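# Pull two timbers from a roller feed onto a rack

## Task

Two timber lengths sit side by side in a stopped powered roller feed, nearly out, with only their ends still held by the rollers. Pressing the green button starts the feed, which keeps running until the red button is pressed. Get each timber lying in both hooks of the rack next to the outfeed, with neither timber resting on the other, and leave the machine stopped at the end.

## Robot and tools

Robots: three identical i2rt Big YAM arms named arm1, arm2 and arm3. Each has six joints, a two-finger gripper and a wrist camera (arm1_cam_wrist, arm2_cam_wrist, arm3_cam_wrist). Fixed room cameras are cam_button, cam_end, cam_end2, cam_over and cam_side. Reach is roughly 1.0 m from the joint1 axis. The arms act independently and never wait for one another.

Frame: a single shared scene frame in metres, origin on the floor, +z up. Feet (base_link), each facing along its own +x: arm1 at (-0.142, 0.806, 0.874) quat wxyz (0.746, -0.004, -0.004, -0.666); arm2 at (1.110, -0.719, 0.712) quat (0.623, -0.004, -0.007, 0.782); arm3 at (-0.225, -0.825, 0.863) quat (0.745, 0.004, -0.004, 0.667). The hand point lies between the finger pads, about 1 cm short of the tips. Fingers point along the hand's +z and open along its y. Printed hand poses can be off, more so at long reach. hand_target is where the hand would be at the joint targets the drive currently holds.

Joints, given as absolute values in radians, with ranges and done-tolerances: joint1_rad -2.879..2.879 ±0.045, base yaw, positive is counter-clockwise seen from above, 0 points the arm along the foot's +x. joint2_rad 0..3.141 ±0.14, shoulder, 0 has the upper arm lying back roughly level, and increasing lifts it up and forward. joint3_rad 0..3.019 ±0.09, elbow, 0 is fully folded. joint4_rad -1.692..1.57 ±0.055, hand pitch, positive tips the fingers up. joint5_rad -1.57..1.57 ±0.03, sideways swing, positive goes to the arm's right. joint6_rad -2.094..2.094 ±0.035, roll, positive is clockwise viewed from behind the hand. gripper_m 0..0.093 ±0.003 is the absolute fingertip gap in metres, with a grip force of about 50-64 N per pad.

Tool move: one action for all robots. It takes optional keys arm1, arm2 and arm3, each an object for that robot; any robot you omit keeps its old command. A robot's object can hold:
- joints: a dict of absolute joint targets by name.
- min_time_s: 0.1-8 s, the shortest time its joint motions may take.
- target: a list of 7 numbers [x, y, z, qw, qx, qy, qz]. This is an absolute hand pose in the scene frame, in metres and a unit quaternion. The hand travels a straight line toward it, starting from its current hand_target.
- speed: the top speed on that line in m/s, 0.002-0.5, default 0.25. It also caps turning at twice that value in rad/s. It is only allowed together with target.
When target is given, joints may only contain gripper_m.
The optional cameras key takes a list of camera names, or ["all"], or [].
All hand paths in one action finish at the same moment, set by the slowest one. Each path runs 0.5-10 s, and no action lasts more than 15 s. Each control step clips a path to within 100 mm and 20° of the measured hand pose. Hands lag, can stray, can overshoot speed when the arm is nearly straight, and often end up a centimetre or more off. Paths do not avoid obstacles or other arms. A move with no action returns the full state and images.

Tool wait: seconds from 0 to 10, with optional cameras. It sends nothing new.
Tool zoom_image: camera name plus region [x0, y0, x1, y1] in pixels of that camera's newest image (672x504, origin at top-left), at most 504 by 504.
Tool finished_scene: scene number. Call it last, and call nothing after it.

Result lines: the move line gives each commanded robot's outcome, e.g. "arm1 done; arm2 time_out". joint_status and hand_status explain how each motion ended. off_target means the joint stopped short and may still be pushing. time_out means the arm keeps pushing toward a nearby clamped target; to relieve that, send the reported position. not_followed, joint command not followed and pose unreachable mean a safety or self-collision check blocked the command, and the robot may keep trying until it gets new targets. on_its_own lists motion you did not command, where held at shows the target, not the reading. A robot listed under as last shown was not commanded, and its unprinted lines are unchanged. Joint velocities are in rad/s (gripper in m/s), and within noise means the arm is still. Joint torques are in N m, positive toward larger joint values, and include gravity. Values 3 and 4 wrap at ±28. Gripper: closed on nothing reads 0-0.003. On a hard part at full force it reads up to 0.005 below the part width, or slightly above it on some units. Set a target about 0.005 below first contact to get full force. To release, command well above the reading. The pictures line gives the order of the images, which can trail the state a little.

Avoid: arms pressing hard on each other, including one gripper closing on another arm's fingers. Avoid hard hits on fixed or heavy objects, dropping timber or releasing it while it moves, and knocking anything out of the work area. A far fall fails everything. Arms keep pushing after contact, and sustained pushing, stretched-out holding or carrying loads heats motors. MOTOR HOT appears at 85 °C. At 100 °C the arm goes limp for 30-60 s or more and reports limit_stop_at_motor_heat; resend its targets afterwards. The scene keeps running while you think, and robots hold their last command. A call refused mid-reply cancels the moves and waits after it. Loose items may occasionally get nudged. Start the feed with green and stop it with red, and confirm on cameras that both timbers sit in both rack hooks, not stacked, before finishing.

Each tool is called after "Request:" as name(argument=value, ...), one argument or row to a line, values as JSON.

## Session

Request:
move(
  arm1={"target":[-0.085,0.118,0.87,0,1,0,0],"speed":0.3},
  arm3={"target":[-0.085,-0.132,0.87,0,1,0,0],"speed":0.3},
  arm2={"target":[0.981,-0.375,0.87,0,0.7071,-0.7071,0],"speed":0.3,"joints":{"gripper_m":0}},
  cameras=["all"],
)

Scene clock: 3.70 s.
Joint torques (N m): arm1=[0.73 -20.66 13.22 -0.36 -0.09 0.07] | arm2=[-3.19 -9.52 8.75 0.49 -0.06 0.24] | arm3=[-1.08 -17.85 11.6 0.27 -0.07 -0.06]
Heat: arm1: hottest joint2_rad 22 °C; arm2: hottest joint3_rad 22 °C; arm3: hottest joint3_rad 23 °C.
move: arm1 off_target; arm2 off_target; arm3 off_target
Joint velocities: within noise
arm1.joint_positions: joint1_rad=-0.035 joint2_rad=+2.314 joint3_rad=+1.958 joint4_rad=-1.246 joint5_rad=+0.003 joint6_rad=+1.647 gripper_m=+0.09396
arm1.joint_status: not commanded
arm1.hand: x=-0.0901 y=+0.1298 z=+0.8641 quat_wxyz=(+0.009, -1.000, -0.001, +0.002) (m; scene frame)
arm1.hand_target: x=-0.0849 y=+0.1186 z=+0.8700 quat_wxyz=(+0.000, -1.000, +0.000, +0.000) (m; scene frame)
arm1.hand_status: off_target (0.014 m and 1.1 deg from the pose sent, 0.718 m and 66.6 deg at the start)
arm2.joint_positions: joint1_rad=+0.133 joint2_rad=+1.344 joint3_rad=+1.033 joint4_rad=-1.294 joint5_rad=-0.013 joint6_rad=+0.337 gripper_m=+0.00051
arm2.joint_status: all done
arm2.hand: x=+0.9811 y=-0.3851 z=+0.8624 quat_wxyz=(+0.006, +0.714, -0.700, +0.015) (m; scene frame)
arm2.hand_target: x=+0.9811 y=-0.3752 z=+0.8701 quat_wxyz=(+0.000, +0.707, -0.707, +0.000) (m; scene frame)
arm2.hand_status: off_target (0.013 m and 2.2 deg from the pose sent, 0.431 m and 78.2 deg at the start)
arm3.joint_positions: joint1_rad=-0.095 joint2_rad=+2.345 joint3_rad=+2.057 joint4_rad=-1.309 joint5_rad=-0.001 joint6_rad=-1.759 gripper_m=+0.09396
arm3.joint_status: not commanded
arm3.hand: x=-0.0824 y=-0.1446 z=+0.8690 quat_wxyz=(+0.006, +1.000, -0.009, -0.003) (m; scene frame)
arm3.hand_target: x=-0.0851 y=-0.1325 z=+0.8701 quat_wxyz=(-0.001, +1.000, +0.000, +0.000) (m; scene frame)
arm3.hand_status: off_target (0.013 m and 1.3 deg from the pose sent, 0.738 m and 78.0 deg at the start)
pictures: arm1_cam_wrist, arm2_cam_wrist, arm3_cam_wrist, cam_button, cam_end, cam_end2, cam_over, cam_side

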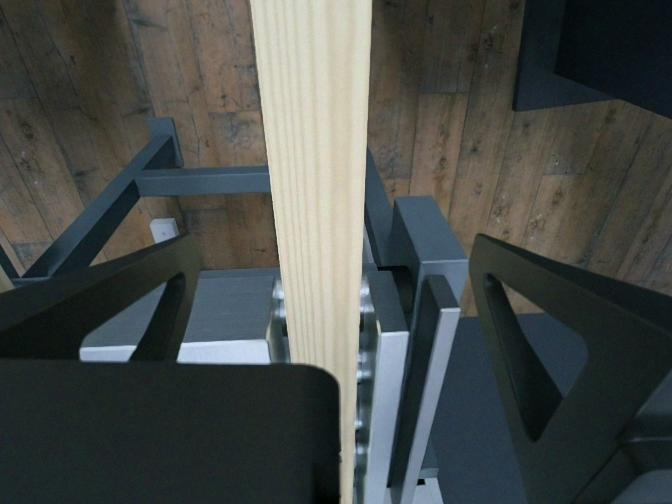

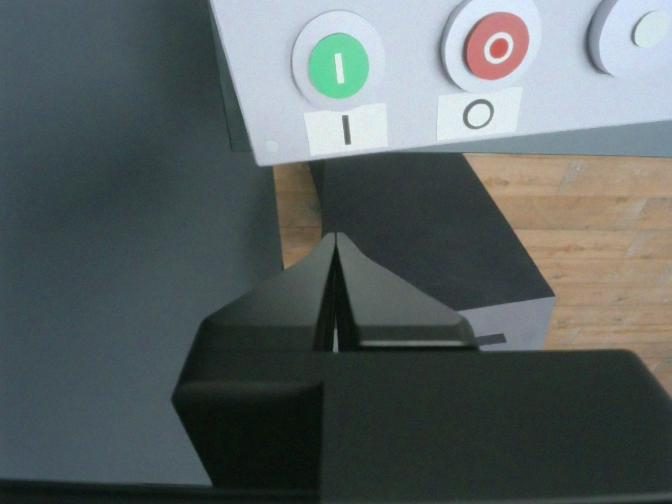

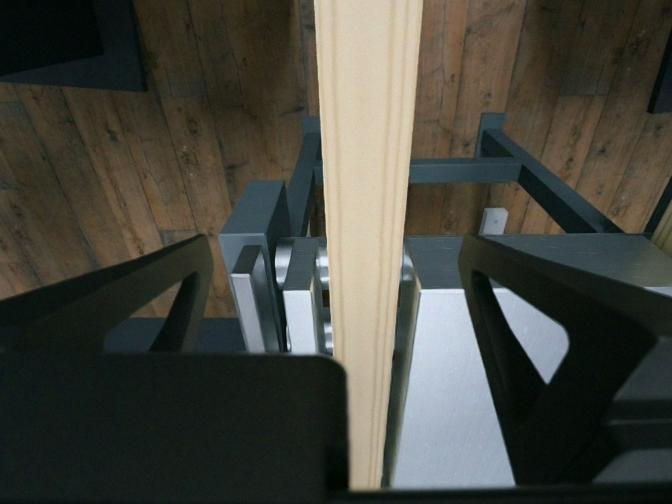

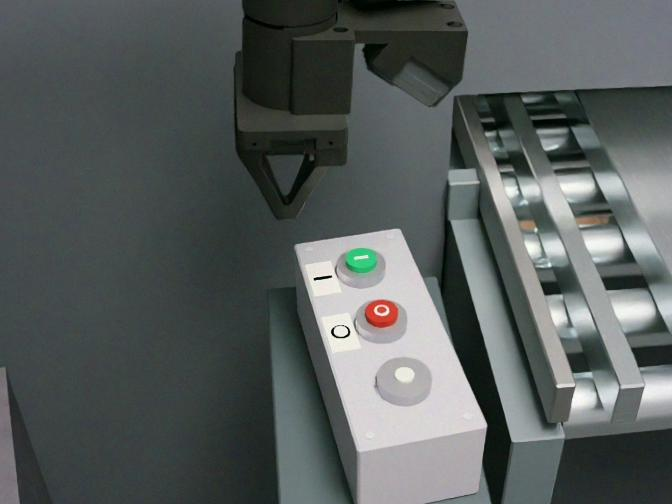

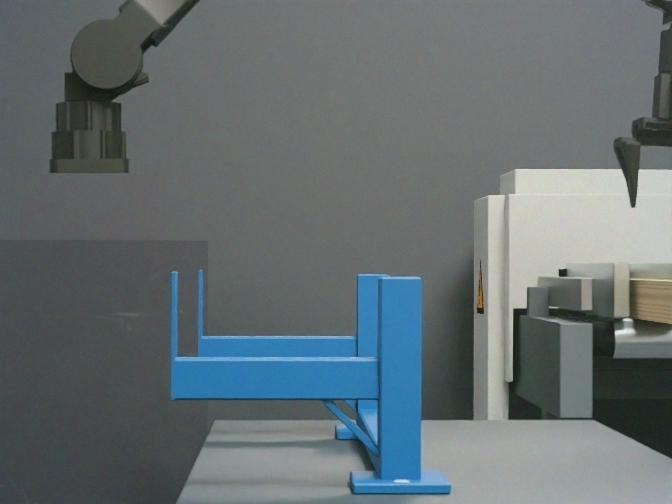

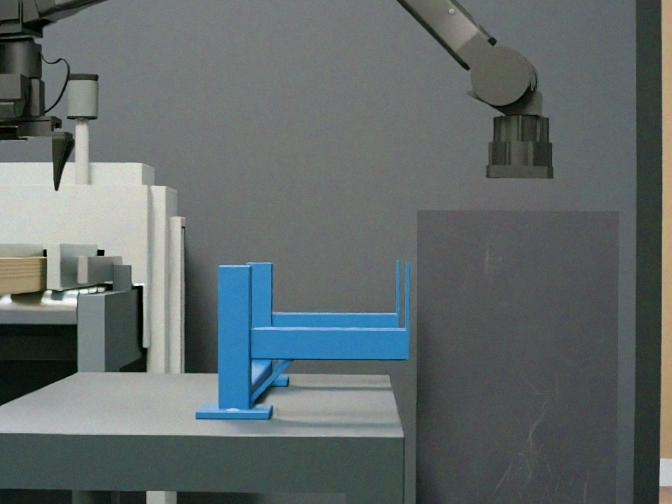

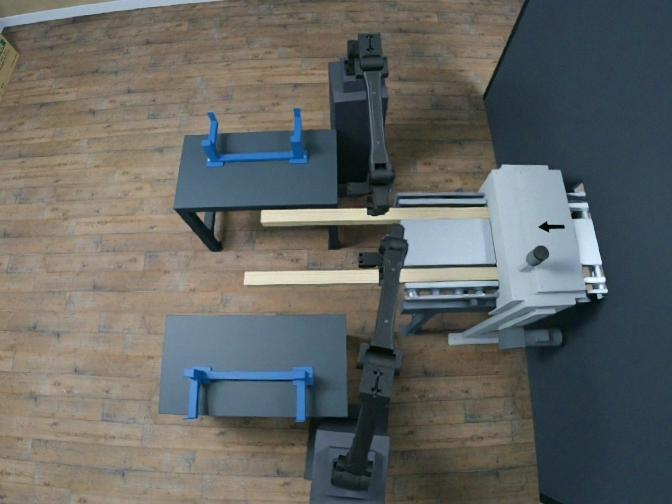

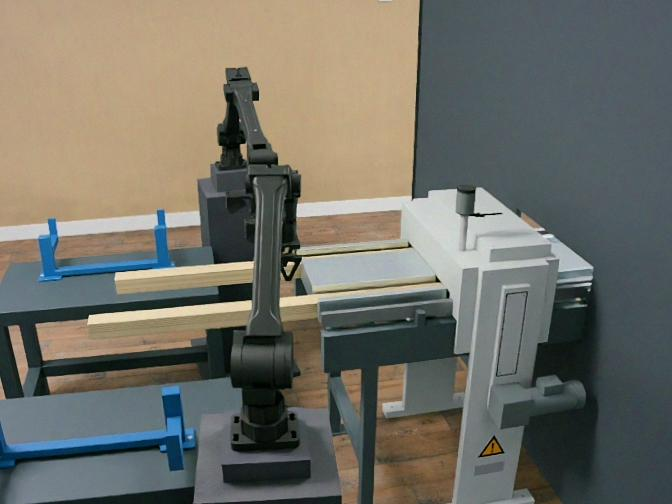

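Request:
move(
  arm1={"target":[-0.065,0.121,0.736,0,1,0,0],"speed":0.2},
  arm3={"target":[-0.09,-0.127,0.729,0,1,0,0],"speed":0.2},
  arm2={"target":[0.983,-0.320,0.846,0,0.7071,-0.7071,0],"speed":0.2},
  cameras=["arm1_cam_wrist","arm2_cam_wrist","arm3_cam_wrist","cam_button","cam_end","cam_end2"],
)

Request:
zoom_image(
  camera="cam_end",
  region=[522, 200, 672, 350],
)

Request:
zoom_image(
  camera="cam_end2",
  region=[0, 180, 150, 330],
)

Scene clock: 33.30 s.
Joint torques (N m): arm1=[0.91 -21.77 10.32 0.53 -0.08 0.07] | arm2=[-3.25 -10.34 11.32 0.43 -0.03 0.02] | arm3=[-1.08 -19.19 9.47 0.84 -0.08 0.02]
Heat: arm1: hottest joint2_rad 27 °C; arm2: hottest joint3_rad 24 °C; arm3: hottest joint3_rad 29 °C.
move: arm1 off_target; arm2 off_target; arm3 off_target
Joint velocities: within noise
arm1.joint_positions: joint1_rad=-0.007 joint2_rad=+2.493 joint3_rad=+1.924 joint4_rad=-1.039 joint5_rad=+0.003 joint6_rad=+1.676 gripper_m=+0.09396
arm1.joint_status: not commanded
arm1.hand: x=-0.0709 y=+0.1310 z=+0.7335 quat_wxyz=(+0.012, -1.000, +0.000, +0.003) (m; scene frame)
arm1.hand_target: x=-0.0649 y=+0.1213 z=+0.7362 quat_wxyz=(+0.000, -1.000, +0.000, +0.000) (m; scene frame)
arm1.hand_status: off_target (0.012 m and 1.4 deg from the pose sent, 0.131 m and 1.1 deg at the start)
arm2.joint_positions: joint1_rad=+0.085 joint2_rad=+1.481 joint3_rad=+1.082 joint4_rad=-1.231 joint5_rad=-0.013 joint6_rad=+0.310 gripper_m=+0.00051
arm2.joint_status: not commanded
arm2.hand: x=+0.9872 y=-0.3462 z=+0.8305 quat_wxyz=(+0.013, +0.707, -0.707, +0.026) (m; scene frame)
arm2.hand_target: x=+0.9835 y=-0.3212 z=+0.8466 quat_wxyz=(+0.000, +0.707, -0.707, +0.000) (m; scene frame)
arm2.hand_status: off_target (0.031 m and 3.3 deg from the pose sent, 0.067 m and 2.2 deg at the start)
arm3.joint_positions: joint1_rad=-0.087 joint2_rad=+2.539 joint3_rad=+2.037 joint4_rad=-1.105 joint5_rad=-0.001 joint6_rad=-1.759 gripper_m=+0.09396
arm3.joint_status: not commanded
arm3.hand: x=-0.0872 y=-0.1389 z=+0.7289 quat_wxyz=(+0.012, +1.000, -0.005, -0.004) (m; scene frame)
arm3.hand_target: x=-0.0902 y=-0.1274 z=+0.7291 quat_wxyz=(+0.000, +1.000, +0.000, +0.000) (m; scene frame)
arm3.hand_status: off_target (0.012 m and 1.5 deg from the pose sent, 0.141 m and 1.3 deg at the start)
pictures: arm1_cam_wrist, arm2_cam_wrist, arm3_cam_wrist, cam_button, cam_end, cam_end2

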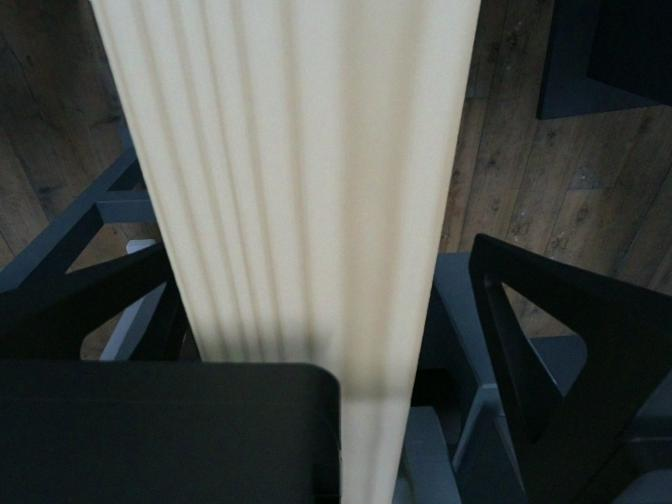

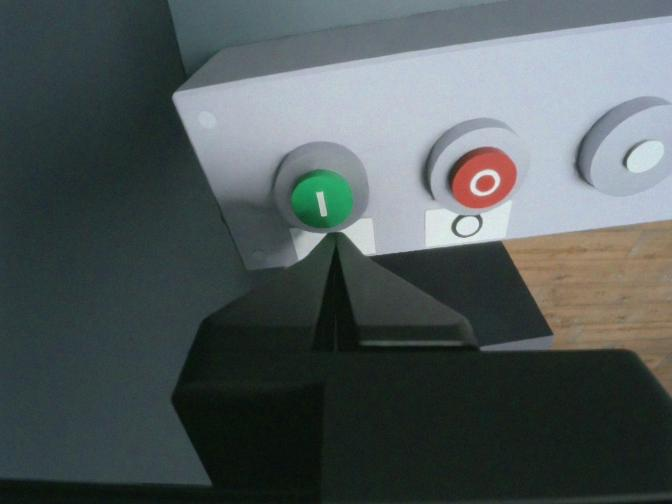

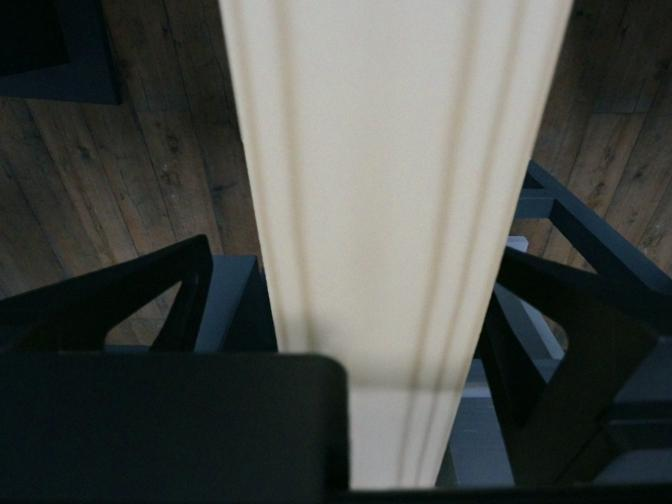

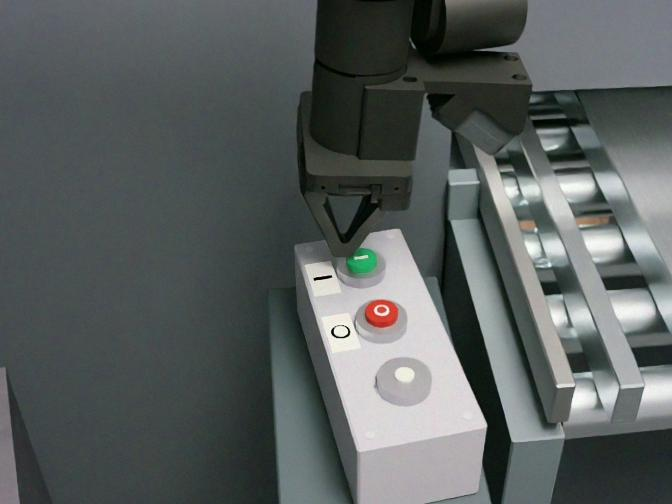

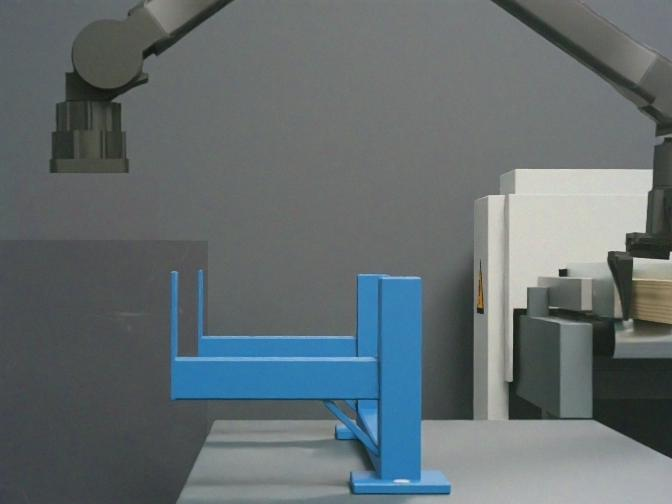

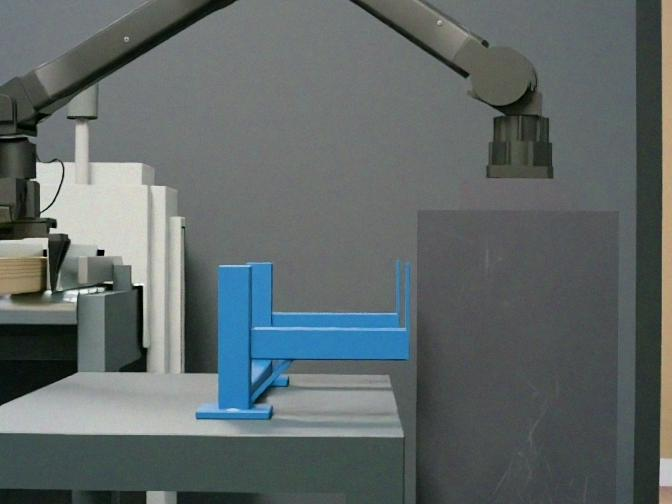

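Scaled by 3.360 from the camera's 672x504 image, which has a finer 960x720 frame.

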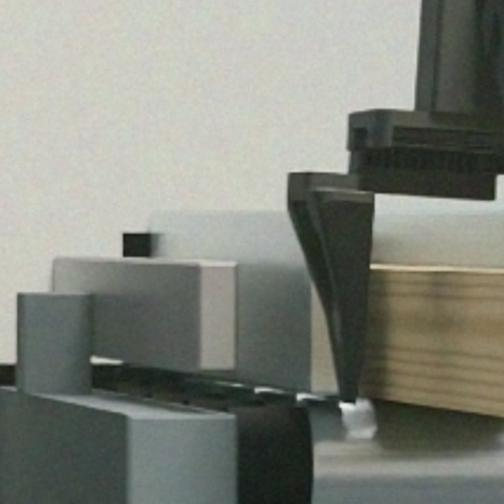

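Scaled by 3.360 from the camera's 672x504 image, which has a finer 960x720 frame.

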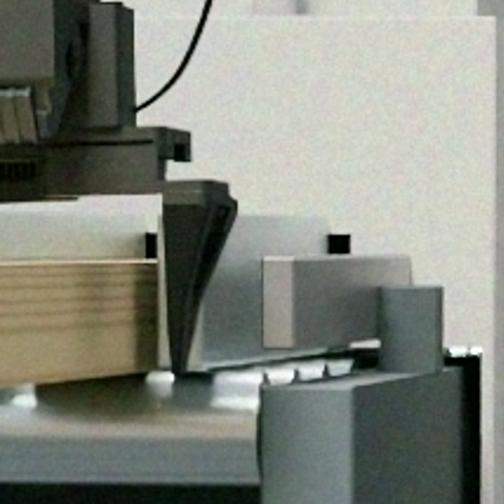

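Request:
move(
  arm1={"target":[-0.065,0.113,0.742,0,1,0,0],"speed":0.1},
  arm3={"target":[-0.09,-0.116,0.736,0,1,0,0],"speed":0.1},
  arm2={"target":[0.977,-0.328,0.846,0,0.7071,-0.7071,0],"speed":0.1},
)

Request:
move(
  arm1={"joints":{"gripper_m":0.035}},
  arm3={"joints":{"gripper_m":0.035}},
  cameras=["arm1_cam_wrist","arm2_cam_wrist","arm3_cam_wrist","cam_button","cam_end","cam_over"],
)

Scene clock: 69.10 s.
Joint torques (N m): arm1=[0.91 -21.19 12.14 -0.31 -0.07 0.06] | arm2=[-1.73 -11.4 10.24 0.49 -0.06 0.23] | arm3=[-1.08 -18.61 10.93 0.2 -0.08 0.06]
Heat: arm1: hottest joint2_rad 28 °C; arm2: hottest joint3_rad 27 °C; arm3: hottest joint3_rad 32 °C.
move: arm1 off_target; arm2 off_target; arm3 off_target
Joint velocities: within noise
arm1.joint_positions: joint1_rad=-0.007 joint2_rad=+2.493 joint3_rad=+1.947 joint4_rad=-1.050 joint5_rad=+0.003 joint6_rad=+1.676 gripper_m=+0.09396
arm1.joint_status: not commanded
arm1.hand: x=-0.0701 y=+0.1235 z=+0.7409 quat_wxyz=(+0.006, -1.000, +0.000, +0.002) (m; scene frame)
arm1.hand_target: x=-0.0650 y=+0.1135 z=+0.7421 quat_wxyz=(+0.000, -1.000, +0.000, +0.000) (m; scene frame)
arm1.hand_status: off_target (0.012 m and 0.7 deg from the pose sent, 0.021 m and 1.4 deg at the start)
arm2.joint_positions: joint1_rad=+0.085 joint2_rad=+1.481 joint3_rad=+1.082 joint4_rad=-1.231 joint5_rad=-0.014 joint6_rad=+0.310 gripper_m=+0.00051
arm2.joint_status: not commanded
arm2.hand: x=+0.9872 y=-0.3462 z=+0.8305 quat_wxyz=(+0.013, +0.707, -0.707, +0.026) (m; scene frame)
arm2.hand_target: x=+0.9773 y=-0.3288 z=+0.8465 quat_wxyz=(+0.000, +0.707, -0.707, +0.000) (m; scene frame)
arm2.hand_status: off_target (0.026 m and 3.3 deg from the pose sent, 0.026 m and 3.3 deg at the start)
arm3.joint_positions: joint1_rad=-0.085 joint2_rad=+2.547 joint3_rad=+2.082 joint4_rad=-1.128 joint5_rad=-0.001 joint6_rad=-1.759 gripper_m=+0.09396
arm3.joint_status: not commanded
arm3.hand: x=-0.0865 y=-0.1273 z=+0.7387 quat_wxyz=(+0.004, +1.000, -0.004, -0.002) (m; scene frame)
arm3.hand_target: x=-0.0900 y=-0.1166 z=+0.7362 quat_wxyz=(+0.000, +1.000, +0.000, +0.000) (m; scene frame)
arm3.hand_status: off_target (0.012 m and 0.7 deg from the pose sent, 0.024 m and 1.5 deg at the start)
pictures: none

Scene clock: 69.77 s.
Joint torques (N m): arm1=[0.91 -21.3 12.12 -0.23 -0.16 0.13] | arm2=[-1.79 -11.34 10.24 0.49 -0.06 0.23] | arm3=[-1.08 -18.49 10.92 0.18 -0.11 0.08]
Heat: arm1: hottest joint2_rad 28 °C; arm2: hottest joint3_rad 27 °C; arm3: hottest joint3_rad 32 °C.
move: arm1 off_target; arm3 off_target
Joint velocities: within noise
arm1.joint_positions: joint1_rad=-0.007 joint2_rad=+2.493 joint3_rad=+1.947 joint4_rad=-1.050 joint5_rad=+0.005 joint6_rad=+1.668 gripper_m=+0.04926
arm1.joint_status: gripper_m off_target (ended at +0.04928, target +0.03500)
arm1.hand: x=-0.0705 y=+0.1237 z=+0.7410 quat_wxyz=(+0.006, -1.000, -0.004, +0.003) (m; scene frame)
arm1.hand_target: x=-0.0650 y=+0.1134 z=+0.7421 quat_wxyz=(+0.000, -1.000, +0.000, +0.000) (m; scene frame)
arm1.hand_status: not commanded
arm2: as last shown
arm3.joint_positions: joint1_rad=-0.085 joint2_rad=+2.547 joint3_rad=+2.082 joint4_rad=-1.128 joint5_rad=-0.001 joint6_rad=-1.762 gripper_m=+0.05092
arm3.joint_status: gripper_m off_target (ended at +0.05095, target +0.03500)
arm3.hand: x=-0.0867 y=-0.1273 z=+0.7387 quat_wxyz=(+0.004, +1.000, -0.002, -0.002) (m; scene frame)
arm3.hand_target: x=-0.0902 y=-0.1165 z=+0.7362 quat_wxyz=(-0.001, +1.000, +0.000, +0.000) (m; scene frame)
arm3.hand_status: not commanded
pictures: arm1_cam_wrist, arm2_cam_wrist, arm3_cam_wrist, cam_button, cam_end, cam_over

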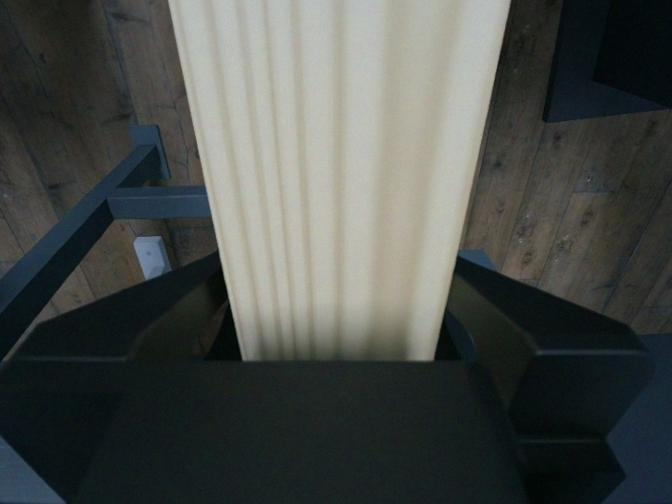

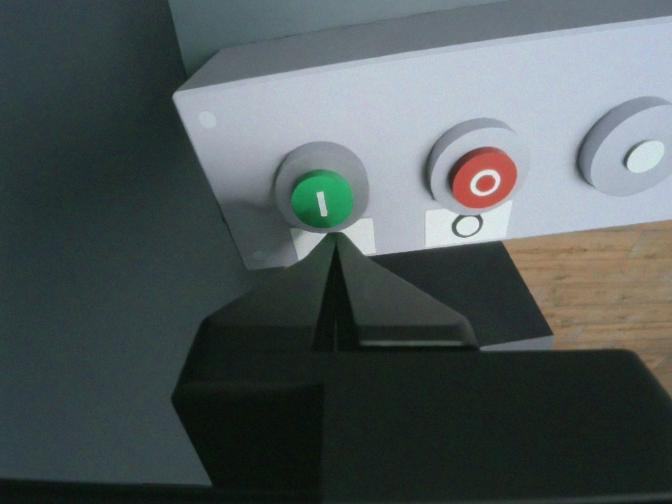

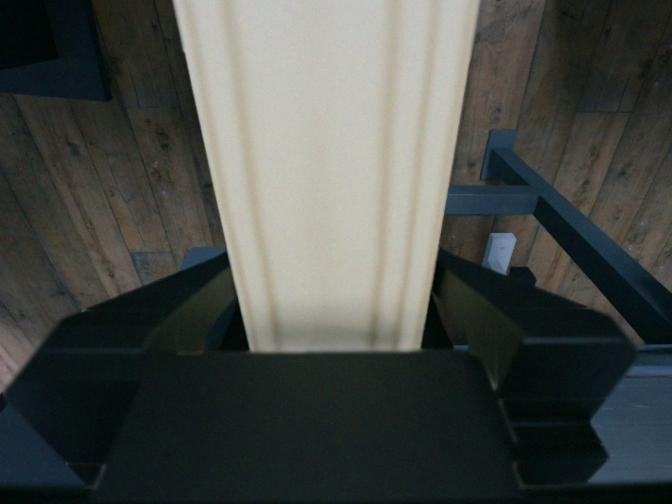

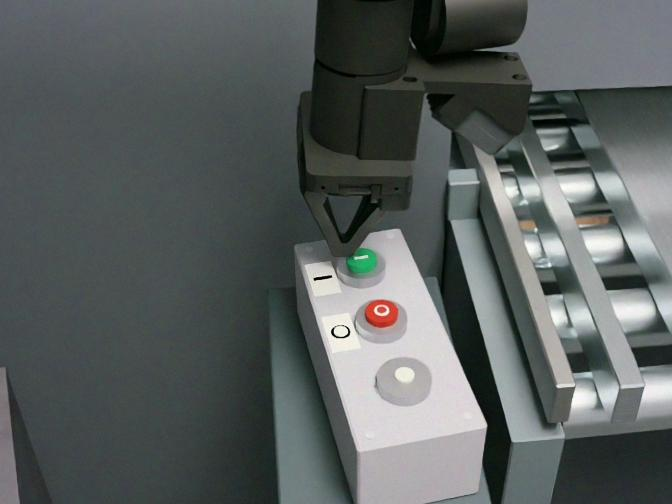

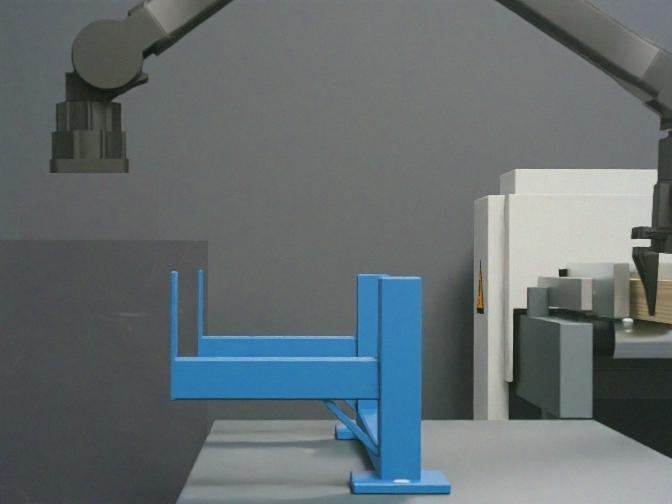

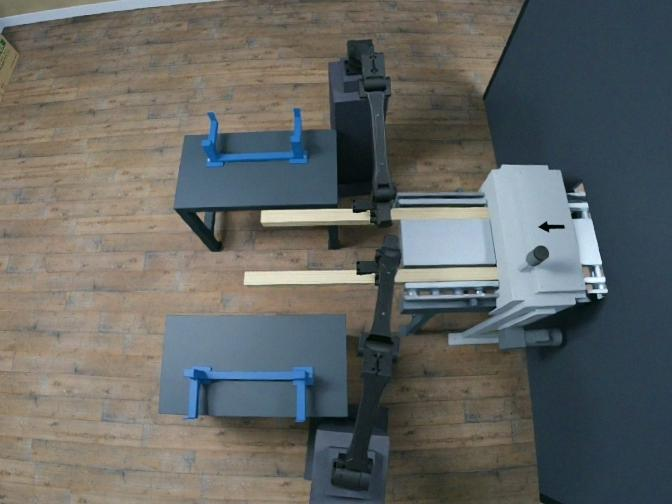

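Request:
move(
  arm2={"target":[0.979,-0.345,0.885,0,0.7071,-0.7071,0],"speed":0.2},
)

Request:
move(
  arm2={"target":[0.979,-0.336,0.838,0,0.7071,-0.7071,0],"speed":0.15},
  cameras=["arm2_cam_wrist","cam_button"],
)

Scene clock: 92.03 s.
Joint torques (N m): arm1=[0.97 -21.13 12.1 -0.27 -0.16 0.12] | arm2=[-1.49 -10.87 11.44 -0.32 -0.05 0.25] | arm3=[-0.97 -18.55 10.93 0.2 -0.1 0.08]
Heat: arm1: hottest joint2_rad 28 °C; arm2: hottest joint3_rad 29 °C; arm3: hottest joint3_rad 33 °C.
move: arm2 off_target
Joint velocities: within noise
arm1, arm3: as last shown
arm2.joint_positions: joint1_rad=+0.089 joint2_rad=+1.410 joint3_rad=+1.097 joint4_rad=-1.310 joint5_rad=-0.014 joint6_rad=+0.315 gripper_m=+0.00051
arm2.joint_status: not commanded
arm2.hand: x=+0.9896 y=-0.3603 z=+0.8625 quat_wxyz=(+0.011, +0.706, -0.708, +0.023) (m; scene frame)
arm2.hand_target: x=+0.9794 y=-0.3460 z=+0.8851 quat_wxyz=(+0.000, +0.707, -0.707, +0.000) (m; scene frame)
arm2.hand_status: off_target (0.029 m and 2.9 deg from the pose sent, 0.055 m and 3.3 deg at the start)
pictures: none

Scene clock: 93.13 s.
Joint torques (N m): arm1=[0.97 -21.36 12.16 -0.31 -0.13 0.13] | arm2=[-1.9 -10.75 6.79 0.61 -0.02 0.19] | arm3=[-1.14 -18.49 10.95 0.21 -0.1 0.09]
Heat: arm1: hottest joint2_rad 28 °C; arm2: hottest joint3_rad 29 °C; arm3: hottest joint3_rad 33 °C.
move: arm2 done
Joint velocities: within noise
arm1, arm3: as last shown
arm2.joint_positions: joint1_rad=+0.089 joint2_rad=+1.463 joint3_rad=+1.097 joint4_rad=-1.208 joint5_rad=-0.014 joint6_rad=+0.315 gripper_m=+0.00051
arm2.joint_status: not commanded
arm2.hand: x=+0.9819 y=-0.3355 z=+0.8423 quat_wxyz=(+0.000, +0.707, -0.708, +0.001) (m; scene frame)
arm2.hand_target: x=+0.9791 y=-0.3360 z=+0.8381 quat_wxyz=(+0.000, +0.707, -0.707, +0.000) (m; scene frame)
arm2.hand_status: done (0.005 m and 0.1 deg from the pose sent, 0.036 m and 3.0 deg at the start)
pictures: arm2_cam_wrist, cam_button

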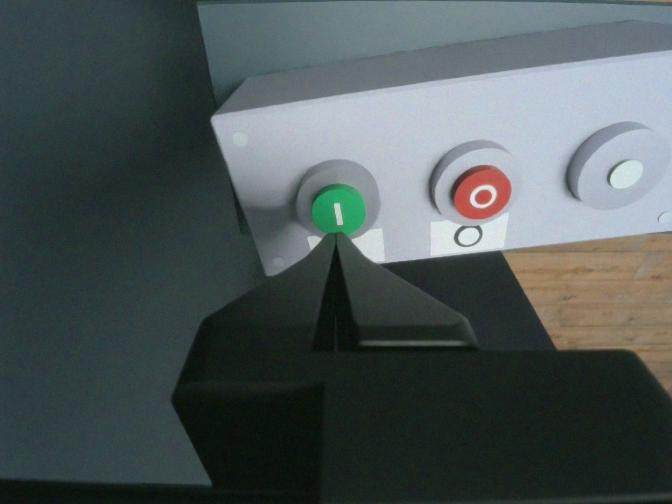

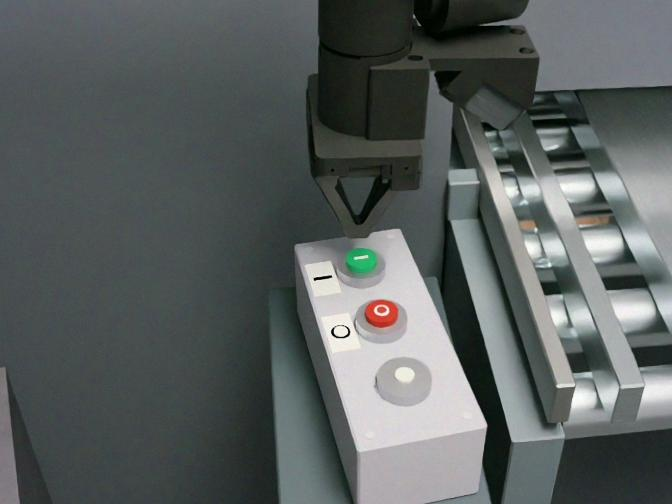

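Request:
move(
  arm2={"target":[0.979,-0.336,0.802,0,0.7071,-0.7071,0],"speed":0.1},
  cameras=["cam_button","cam_over"],
)

Request:
move(
  arm1={"target":[-0.205,0.1134,0.750,0,1,0,0],"speed":0.1},
  arm3={"target":[-0.23,-0.1165,0.744,0,1,0,0],"speed":0.1},
  arm2={"target":[0.981,-0.340,0.885,0,0.7071,-0.7071,0],"speed":0.1},
  cameras=["cam_over","cam_side","cam_end","cam_end2"],
)

Request:
move(
  arm1={"target":[-0.215,0.118,0.80,0,1,0,0],"speed":0.1},
  arm3={"target":[-0.24,-0.122,0.80,0,1,0,0],"speed":0.1},
  arm2={"target":[1.036,-0.328,0.842,0,0.7071,-0.7071,0],"speed":0.2},
  cameras=["all"],
)

Scene clock: 123.23 s.
Joint torques (N m): arm1=[4.84 -21.95 11.95 -0.1 -0.5 0.53] | arm2=[-1.85 -9.23 5.87 1.07 -0.02 0.2] | arm3=[-4.78 -19.31 10.7 0.4 0.2 -0.34]
Heat: arm1: hottest joint2_rad 29 °C; arm2: hottest joint3_rad 29 °C; arm3: hottest joint3_rad 35 °C.
move: arm2 off_target
Joint velocities: within noise
arm1.joint_positions: joint1_rad=-0.051 joint2_rad=+2.503 joint3_rad=+1.949 joint4_rad=-1.053 joint5_rad=+0.015 joint6_rad=+1.623 gripper_m=+0.04924
arm1.joint_status: not commanded
arm1.hand: x=-0.1023 y=+0.1236 z=+0.7349 quat_wxyz=(+0.011, -1.000, -0.005, +0.008) (m; scene frame)
arm1.hand_target: x=-0.0649 y=+0.1134 z=+0.7422 quat_wxyz=(+0.000, -1.000, +0.000, +0.000) (m; scene frame)
arm1.hand_status: not commanded
arm2.joint_positions: joint1_rad=+0.089 joint2_rad=+1.481 joint3_rad=+1.048 joint4_rad=-1.122 joint5_rad=-0.014 joint6_rad=+0.315 gripper_m=+0.00051
arm2.joint_status: not commanded
arm2.hand: x=+0.9817 y=-0.3339 z=+0.8180 quat_wxyz=(-0.004, +0.707, -0.707, -0.007) (m; scene frame)
arm2.hand_target: x=+0.9793 y=-0.3365 z=+0.8025 quat_wxyz=(+0.000, +0.707, -0.707, +0.000) (m; scene frame)
arm2.hand_status: off_target (0.016 m and 1.0 deg from the pose sent, 0.040 m and 0.1 deg at the start)
arm3.joint_positions: joint1_rad=-0.042 joint2_rad=+2.557 joint3_rad=+2.085 joint4_rad=-1.134 joint5_rad=-0.010 joint6_rad=-1.720 gripper_m=+0.05088
arm3.joint_status: not commanded
arm3.hand: x=-0.1186 y=-0.1249 z=+0.7326 quat_wxyz=(+0.011, +1.000, -0.001, -0.007) (m; scene frame)
arm3.hand_target: x=-0.0902 y=-0.1166 z=+0.7361 quat_wxyz=(+0.000, +1.000, +0.000, +0.000) (m; scene frame)
arm3.hand_status: not commanded
pictures: cam_button, cam_over

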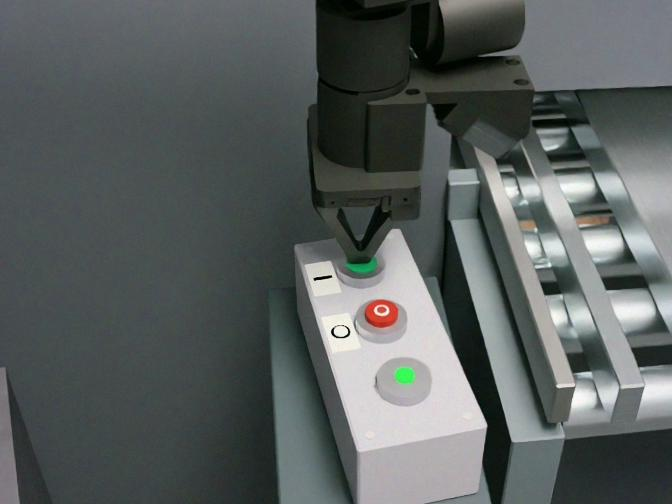

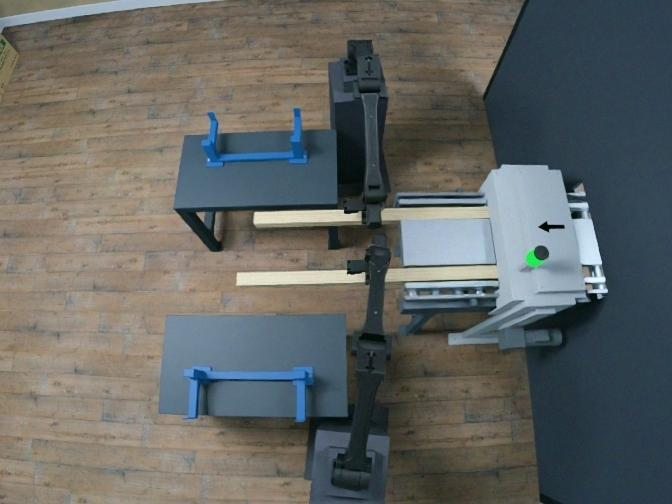

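Scene clock: 125.30 s.
Joint torques (N m): arm1=[-0.56 -26.99 11.12 -0.66 0.08 -0.21] | arm2=[-2.2 -11.58 11.56 -0.35 -0.03 0.16] | arm3=[-2.37 -26.7 8.91 0.05 -0.26 0.41]
Heat: arm1: hottest joint2_rad 29 °C; arm2: hottest joint3_rad 29 °C; arm3: hottest joint3_rad 34 °C.
move: arm1 off_target; arm2 off_target; arm3 off_target
Joint velocities: within noise
arm1.joint_positions: joint1_rad=-0.193 joint2_rad=+2.548 joint3_rad=+1.934 joint4_rad=-1.047 joint5_rad=+0.003 joint6_rad=+1.507 gripper_m=+0.04881
arm1.joint_status: not commanded
arm1.hand: x=-0.1954 y=+0.1433 z=+0.7001 quat_wxyz=(+0.040, -0.999, +0.008, -0.003) (m; scene frame)
arm1.hand_target: x=-0.2050 y=+0.1154 z=+0.7498 quat_wxyz=(+0.000, -1.000, +0.000, +0.001) (m; scene frame)
arm1.hand_status: off_target (0.059 m and 4.6 deg from the pose sent, 0.104 m and 1.7 deg at the start)
arm2.joint_positions: joint1_rad=+0.089 joint2_rad=+1.427 joint3_rad=+1.105 joint4_rad=-1.311 joint5_rad=-0.014 joint6_rad=+0.315 gripper_m=+0.00051
arm2.joint_status: not commanded
arm2.hand: x=+0.9887 y=-0.3573 z=+0.8593 quat_wxyz=(+0.013, +0.706, -0.708, +0.027) (m; scene frame)
arm2.hand_target: x=+0.9815 y=-0.3413 z=+0.8851 quat_wxyz=(+0.000, +0.707, -0.707, +0.000) (m; scene frame)
arm2.hand_status: off_target (0.032 m and 3.5 deg from the pose sent, 0.067 m and 1.0 deg at the start)
arm3.joint_positions: joint1_rad=+0.125 joint2_rad=+2.608 joint3_rad=+2.006 joint4_rad=-1.093 joint5_rad=+0.000 joint6_rad=-1.601 gripper_m=+0.05079
arm3.joint_status: not commanded
arm3.hand: x=-0.2337 y=-0.1559 z=+0.6734 quat_wxyz=(+0.056, +0.998, +0.022, +0.000) (m; scene frame)
arm3.hand_target: x=-0.2299 y=-0.1196 z=+0.7430 quat_wxyz=(+0.000, +1.000, +0.000, -0.001) (m; scene frame)
arm3.hand_status: off_target (0.081 m and 6.9 deg from the pose sent, 0.112 m and 1.5 deg at the start)
pictures: cam_end, cam_end2, cam_over, cam_side

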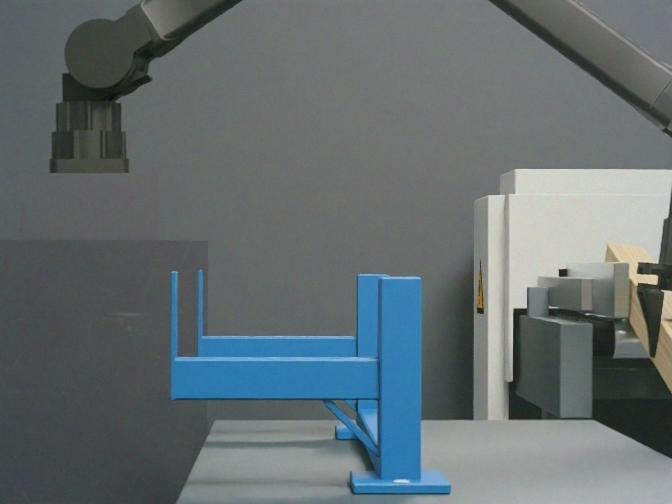

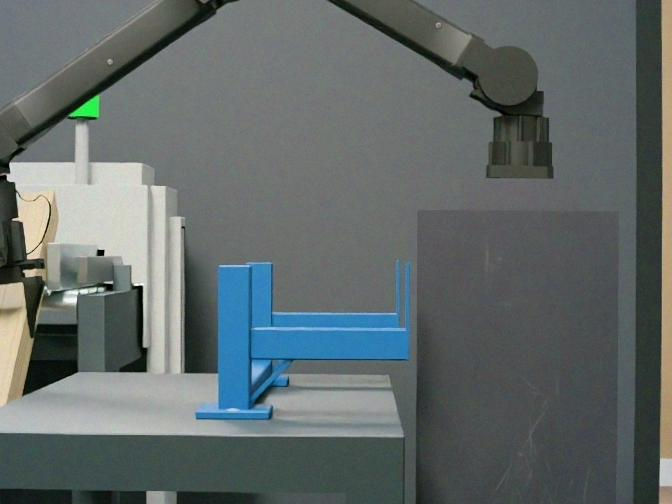

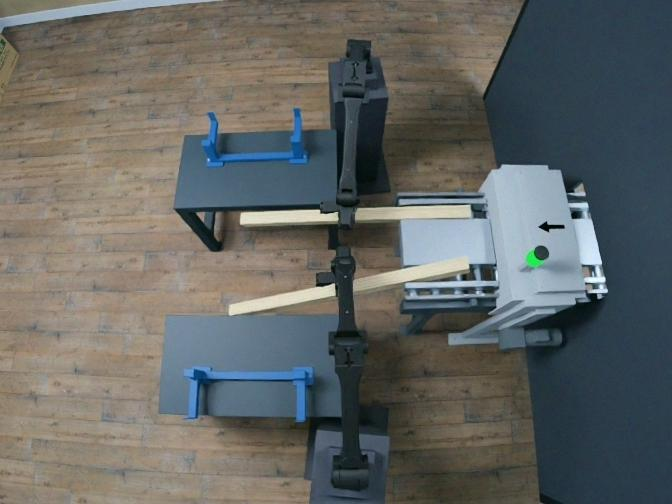

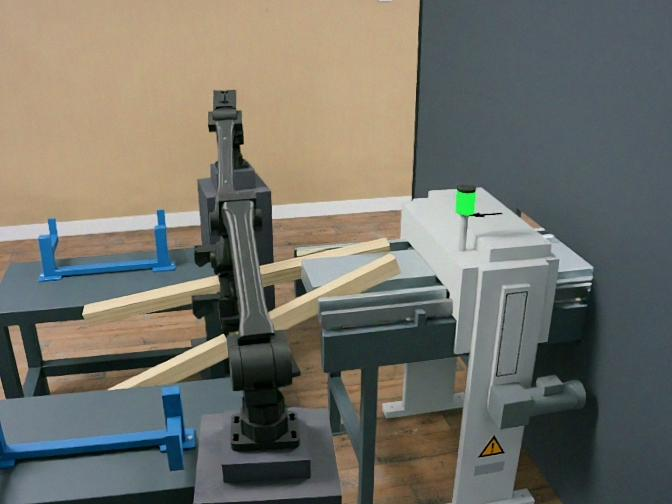

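Scene clock: 126.87 s.
Joint torques (N m): arm1=[-0.56 -30.27 10.07 -1.81 -0.15 -0.32] | arm2=[-3.02 -10.17 7.01 0.59 -0.02 0.03] | arm3=[-2.02 -27.75 10.32 -1.2 -0.26 0.73]
Heat: arm1: hottest joint2_rad 30 °C; arm2: hottest joint3_rad 29 °C; arm3: hottest joint3_rad 34 °C.
move: arm1 off_target; arm2 done; arm3 off_target
Joint velocities: within noise
arm1.joint_positions: joint1_rad=-0.206 joint2_rad=+2.517 joint3_rad=+1.934 joint4_rad=-1.083 joint5_rad=+0.010 joint6_rad=+1.503 gripper_m=+0.04881
arm1.joint_status: not commanded
arm1.hand: x=-0.2053 y=+0.1440 z=+0.7208 quat_wxyz=(+0.043, -0.999, +0.012, +0.001) (m; scene frame)
arm1.hand_target: x=-0.2147 y=+0.1200 z=+0.7966 quat_wxyz=(+0.000, -1.000, +0.000, +0.001) (m; scene frame)
arm1.hand_status: off_target (0.084 m and 5.1 deg from the pose sent, 0.105 m and 4.6 deg at the start; pose on its path clipped on 5 of 47 steps)
arm2.joint_positions: joint1_rad=-0.039 joint2_rad=+1.441 joint3_rad=+1.084 joint4_rad=-1.217 joint5_rad=-0.014 joint6_rad=+0.189 gripper_m=+0.00051
arm2.joint_status: not commanded
arm2.hand: x=+1.0331 y=-0.3299 z=+0.8464 quat_wxyz=(+0.000, +0.706, -0.708, +0.001) (m; scene frame)
arm2.hand_target: x=+1.0360 y=-0.3281 z=+0.8420 quat_wxyz=(+0.000, +0.707, -0.707, +0.000) (m; scene frame)
arm2.hand_status: done (0.006 m and 0.1 deg from the pose sent, 0.058 m and 3.5 deg at the start)
arm3.joint_positions: joint1_rad=+0.134 joint2_rad=+2.533 joint3_rad=+1.943 joint4_rad=-1.105 joint5_rad=-0.003 joint6_rad=-1.619 gripper_m=+0.05079
arm3.joint_status: not commanded
arm3.hand: x=-0.2403 y=-0.1652 z=+0.7035 quat_wxyz=(+0.056, +0.998, +0.036, -0.002) (m; scene frame)
arm3.hand_target: x=-0.2400 y=-0.1286 z=+0.7918 quat_wxyz=(-0.001, +1.000, +0.001, -0.002) (m; scene frame)
arm3.hand_status: off_target (0.106 m and 7.6 deg from the pose sent, 0.131 m and 6.8 deg at the start; pose on its path clipped on 40 of 47 steps)
pictures: arm1_cam_wrist, arm2_cam_wrist, arm3_cam_wrist, cam_button, cam_end, cam_end2, cam_over, cam_side

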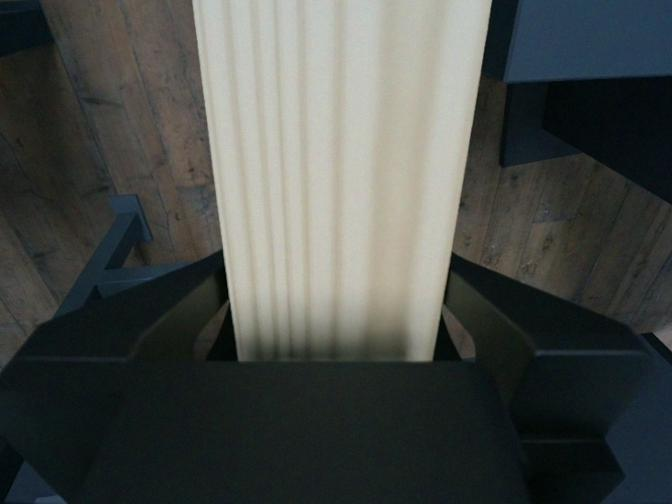

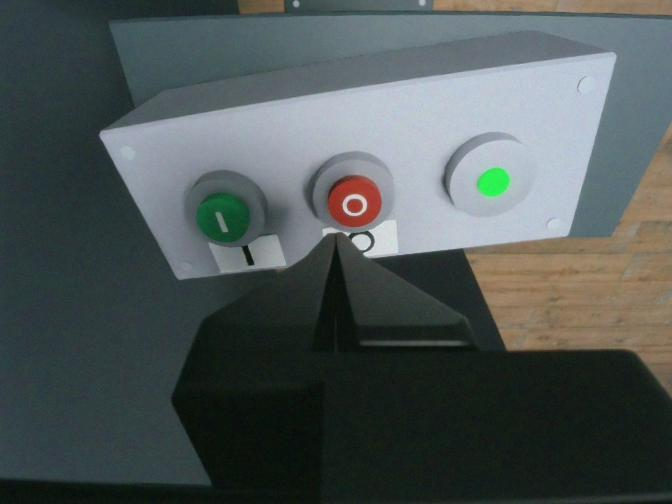

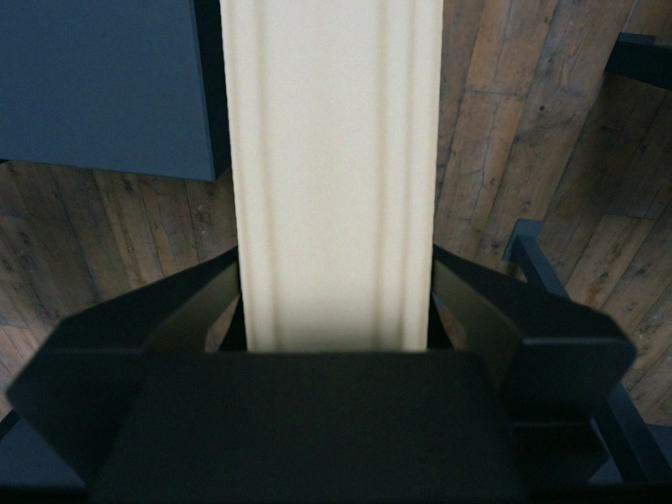

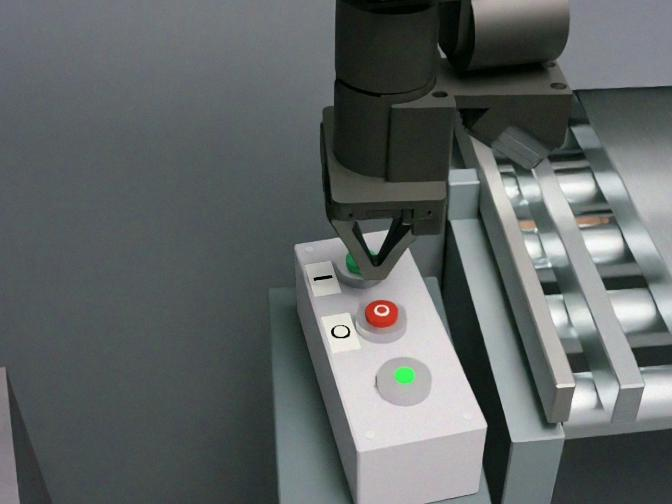

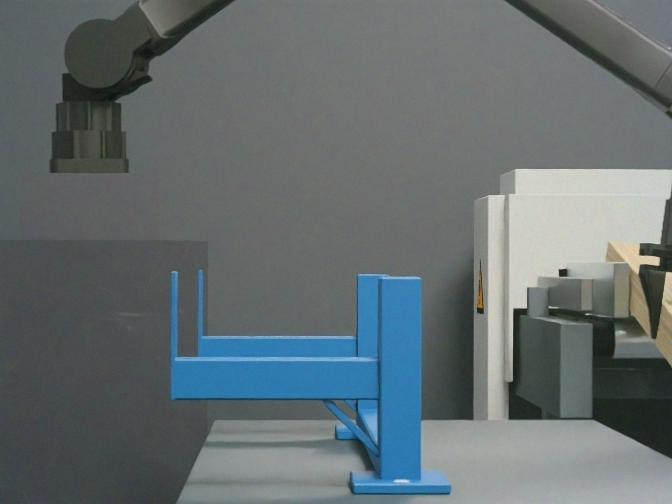

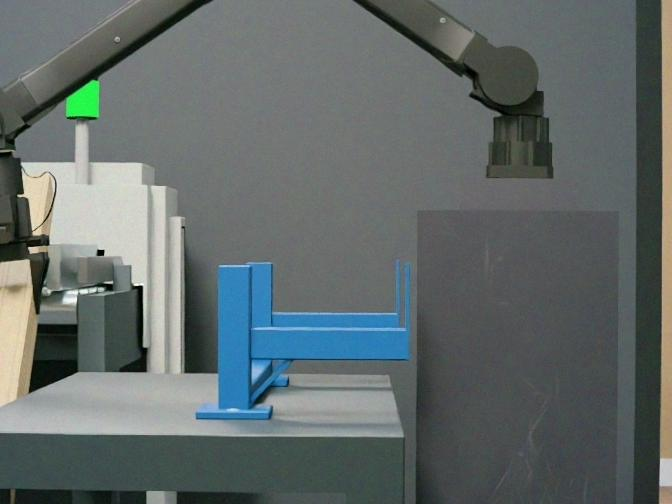

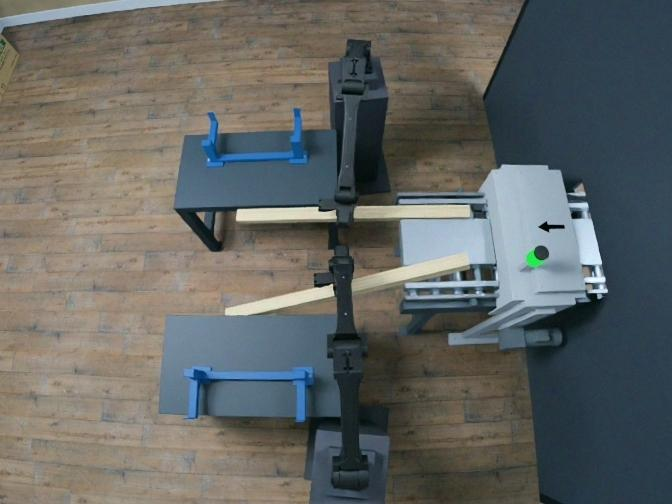

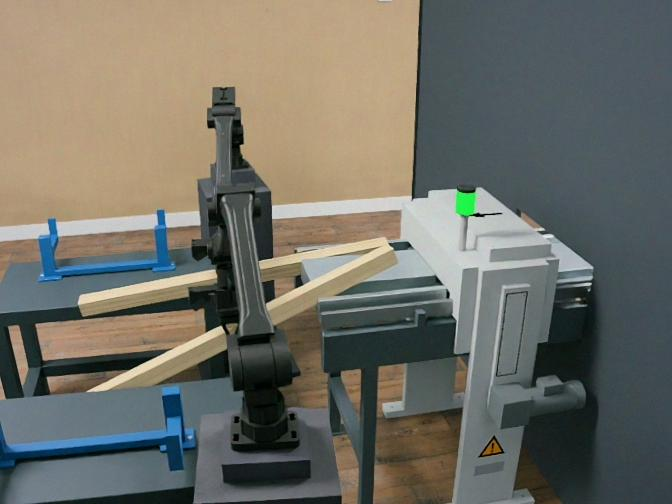

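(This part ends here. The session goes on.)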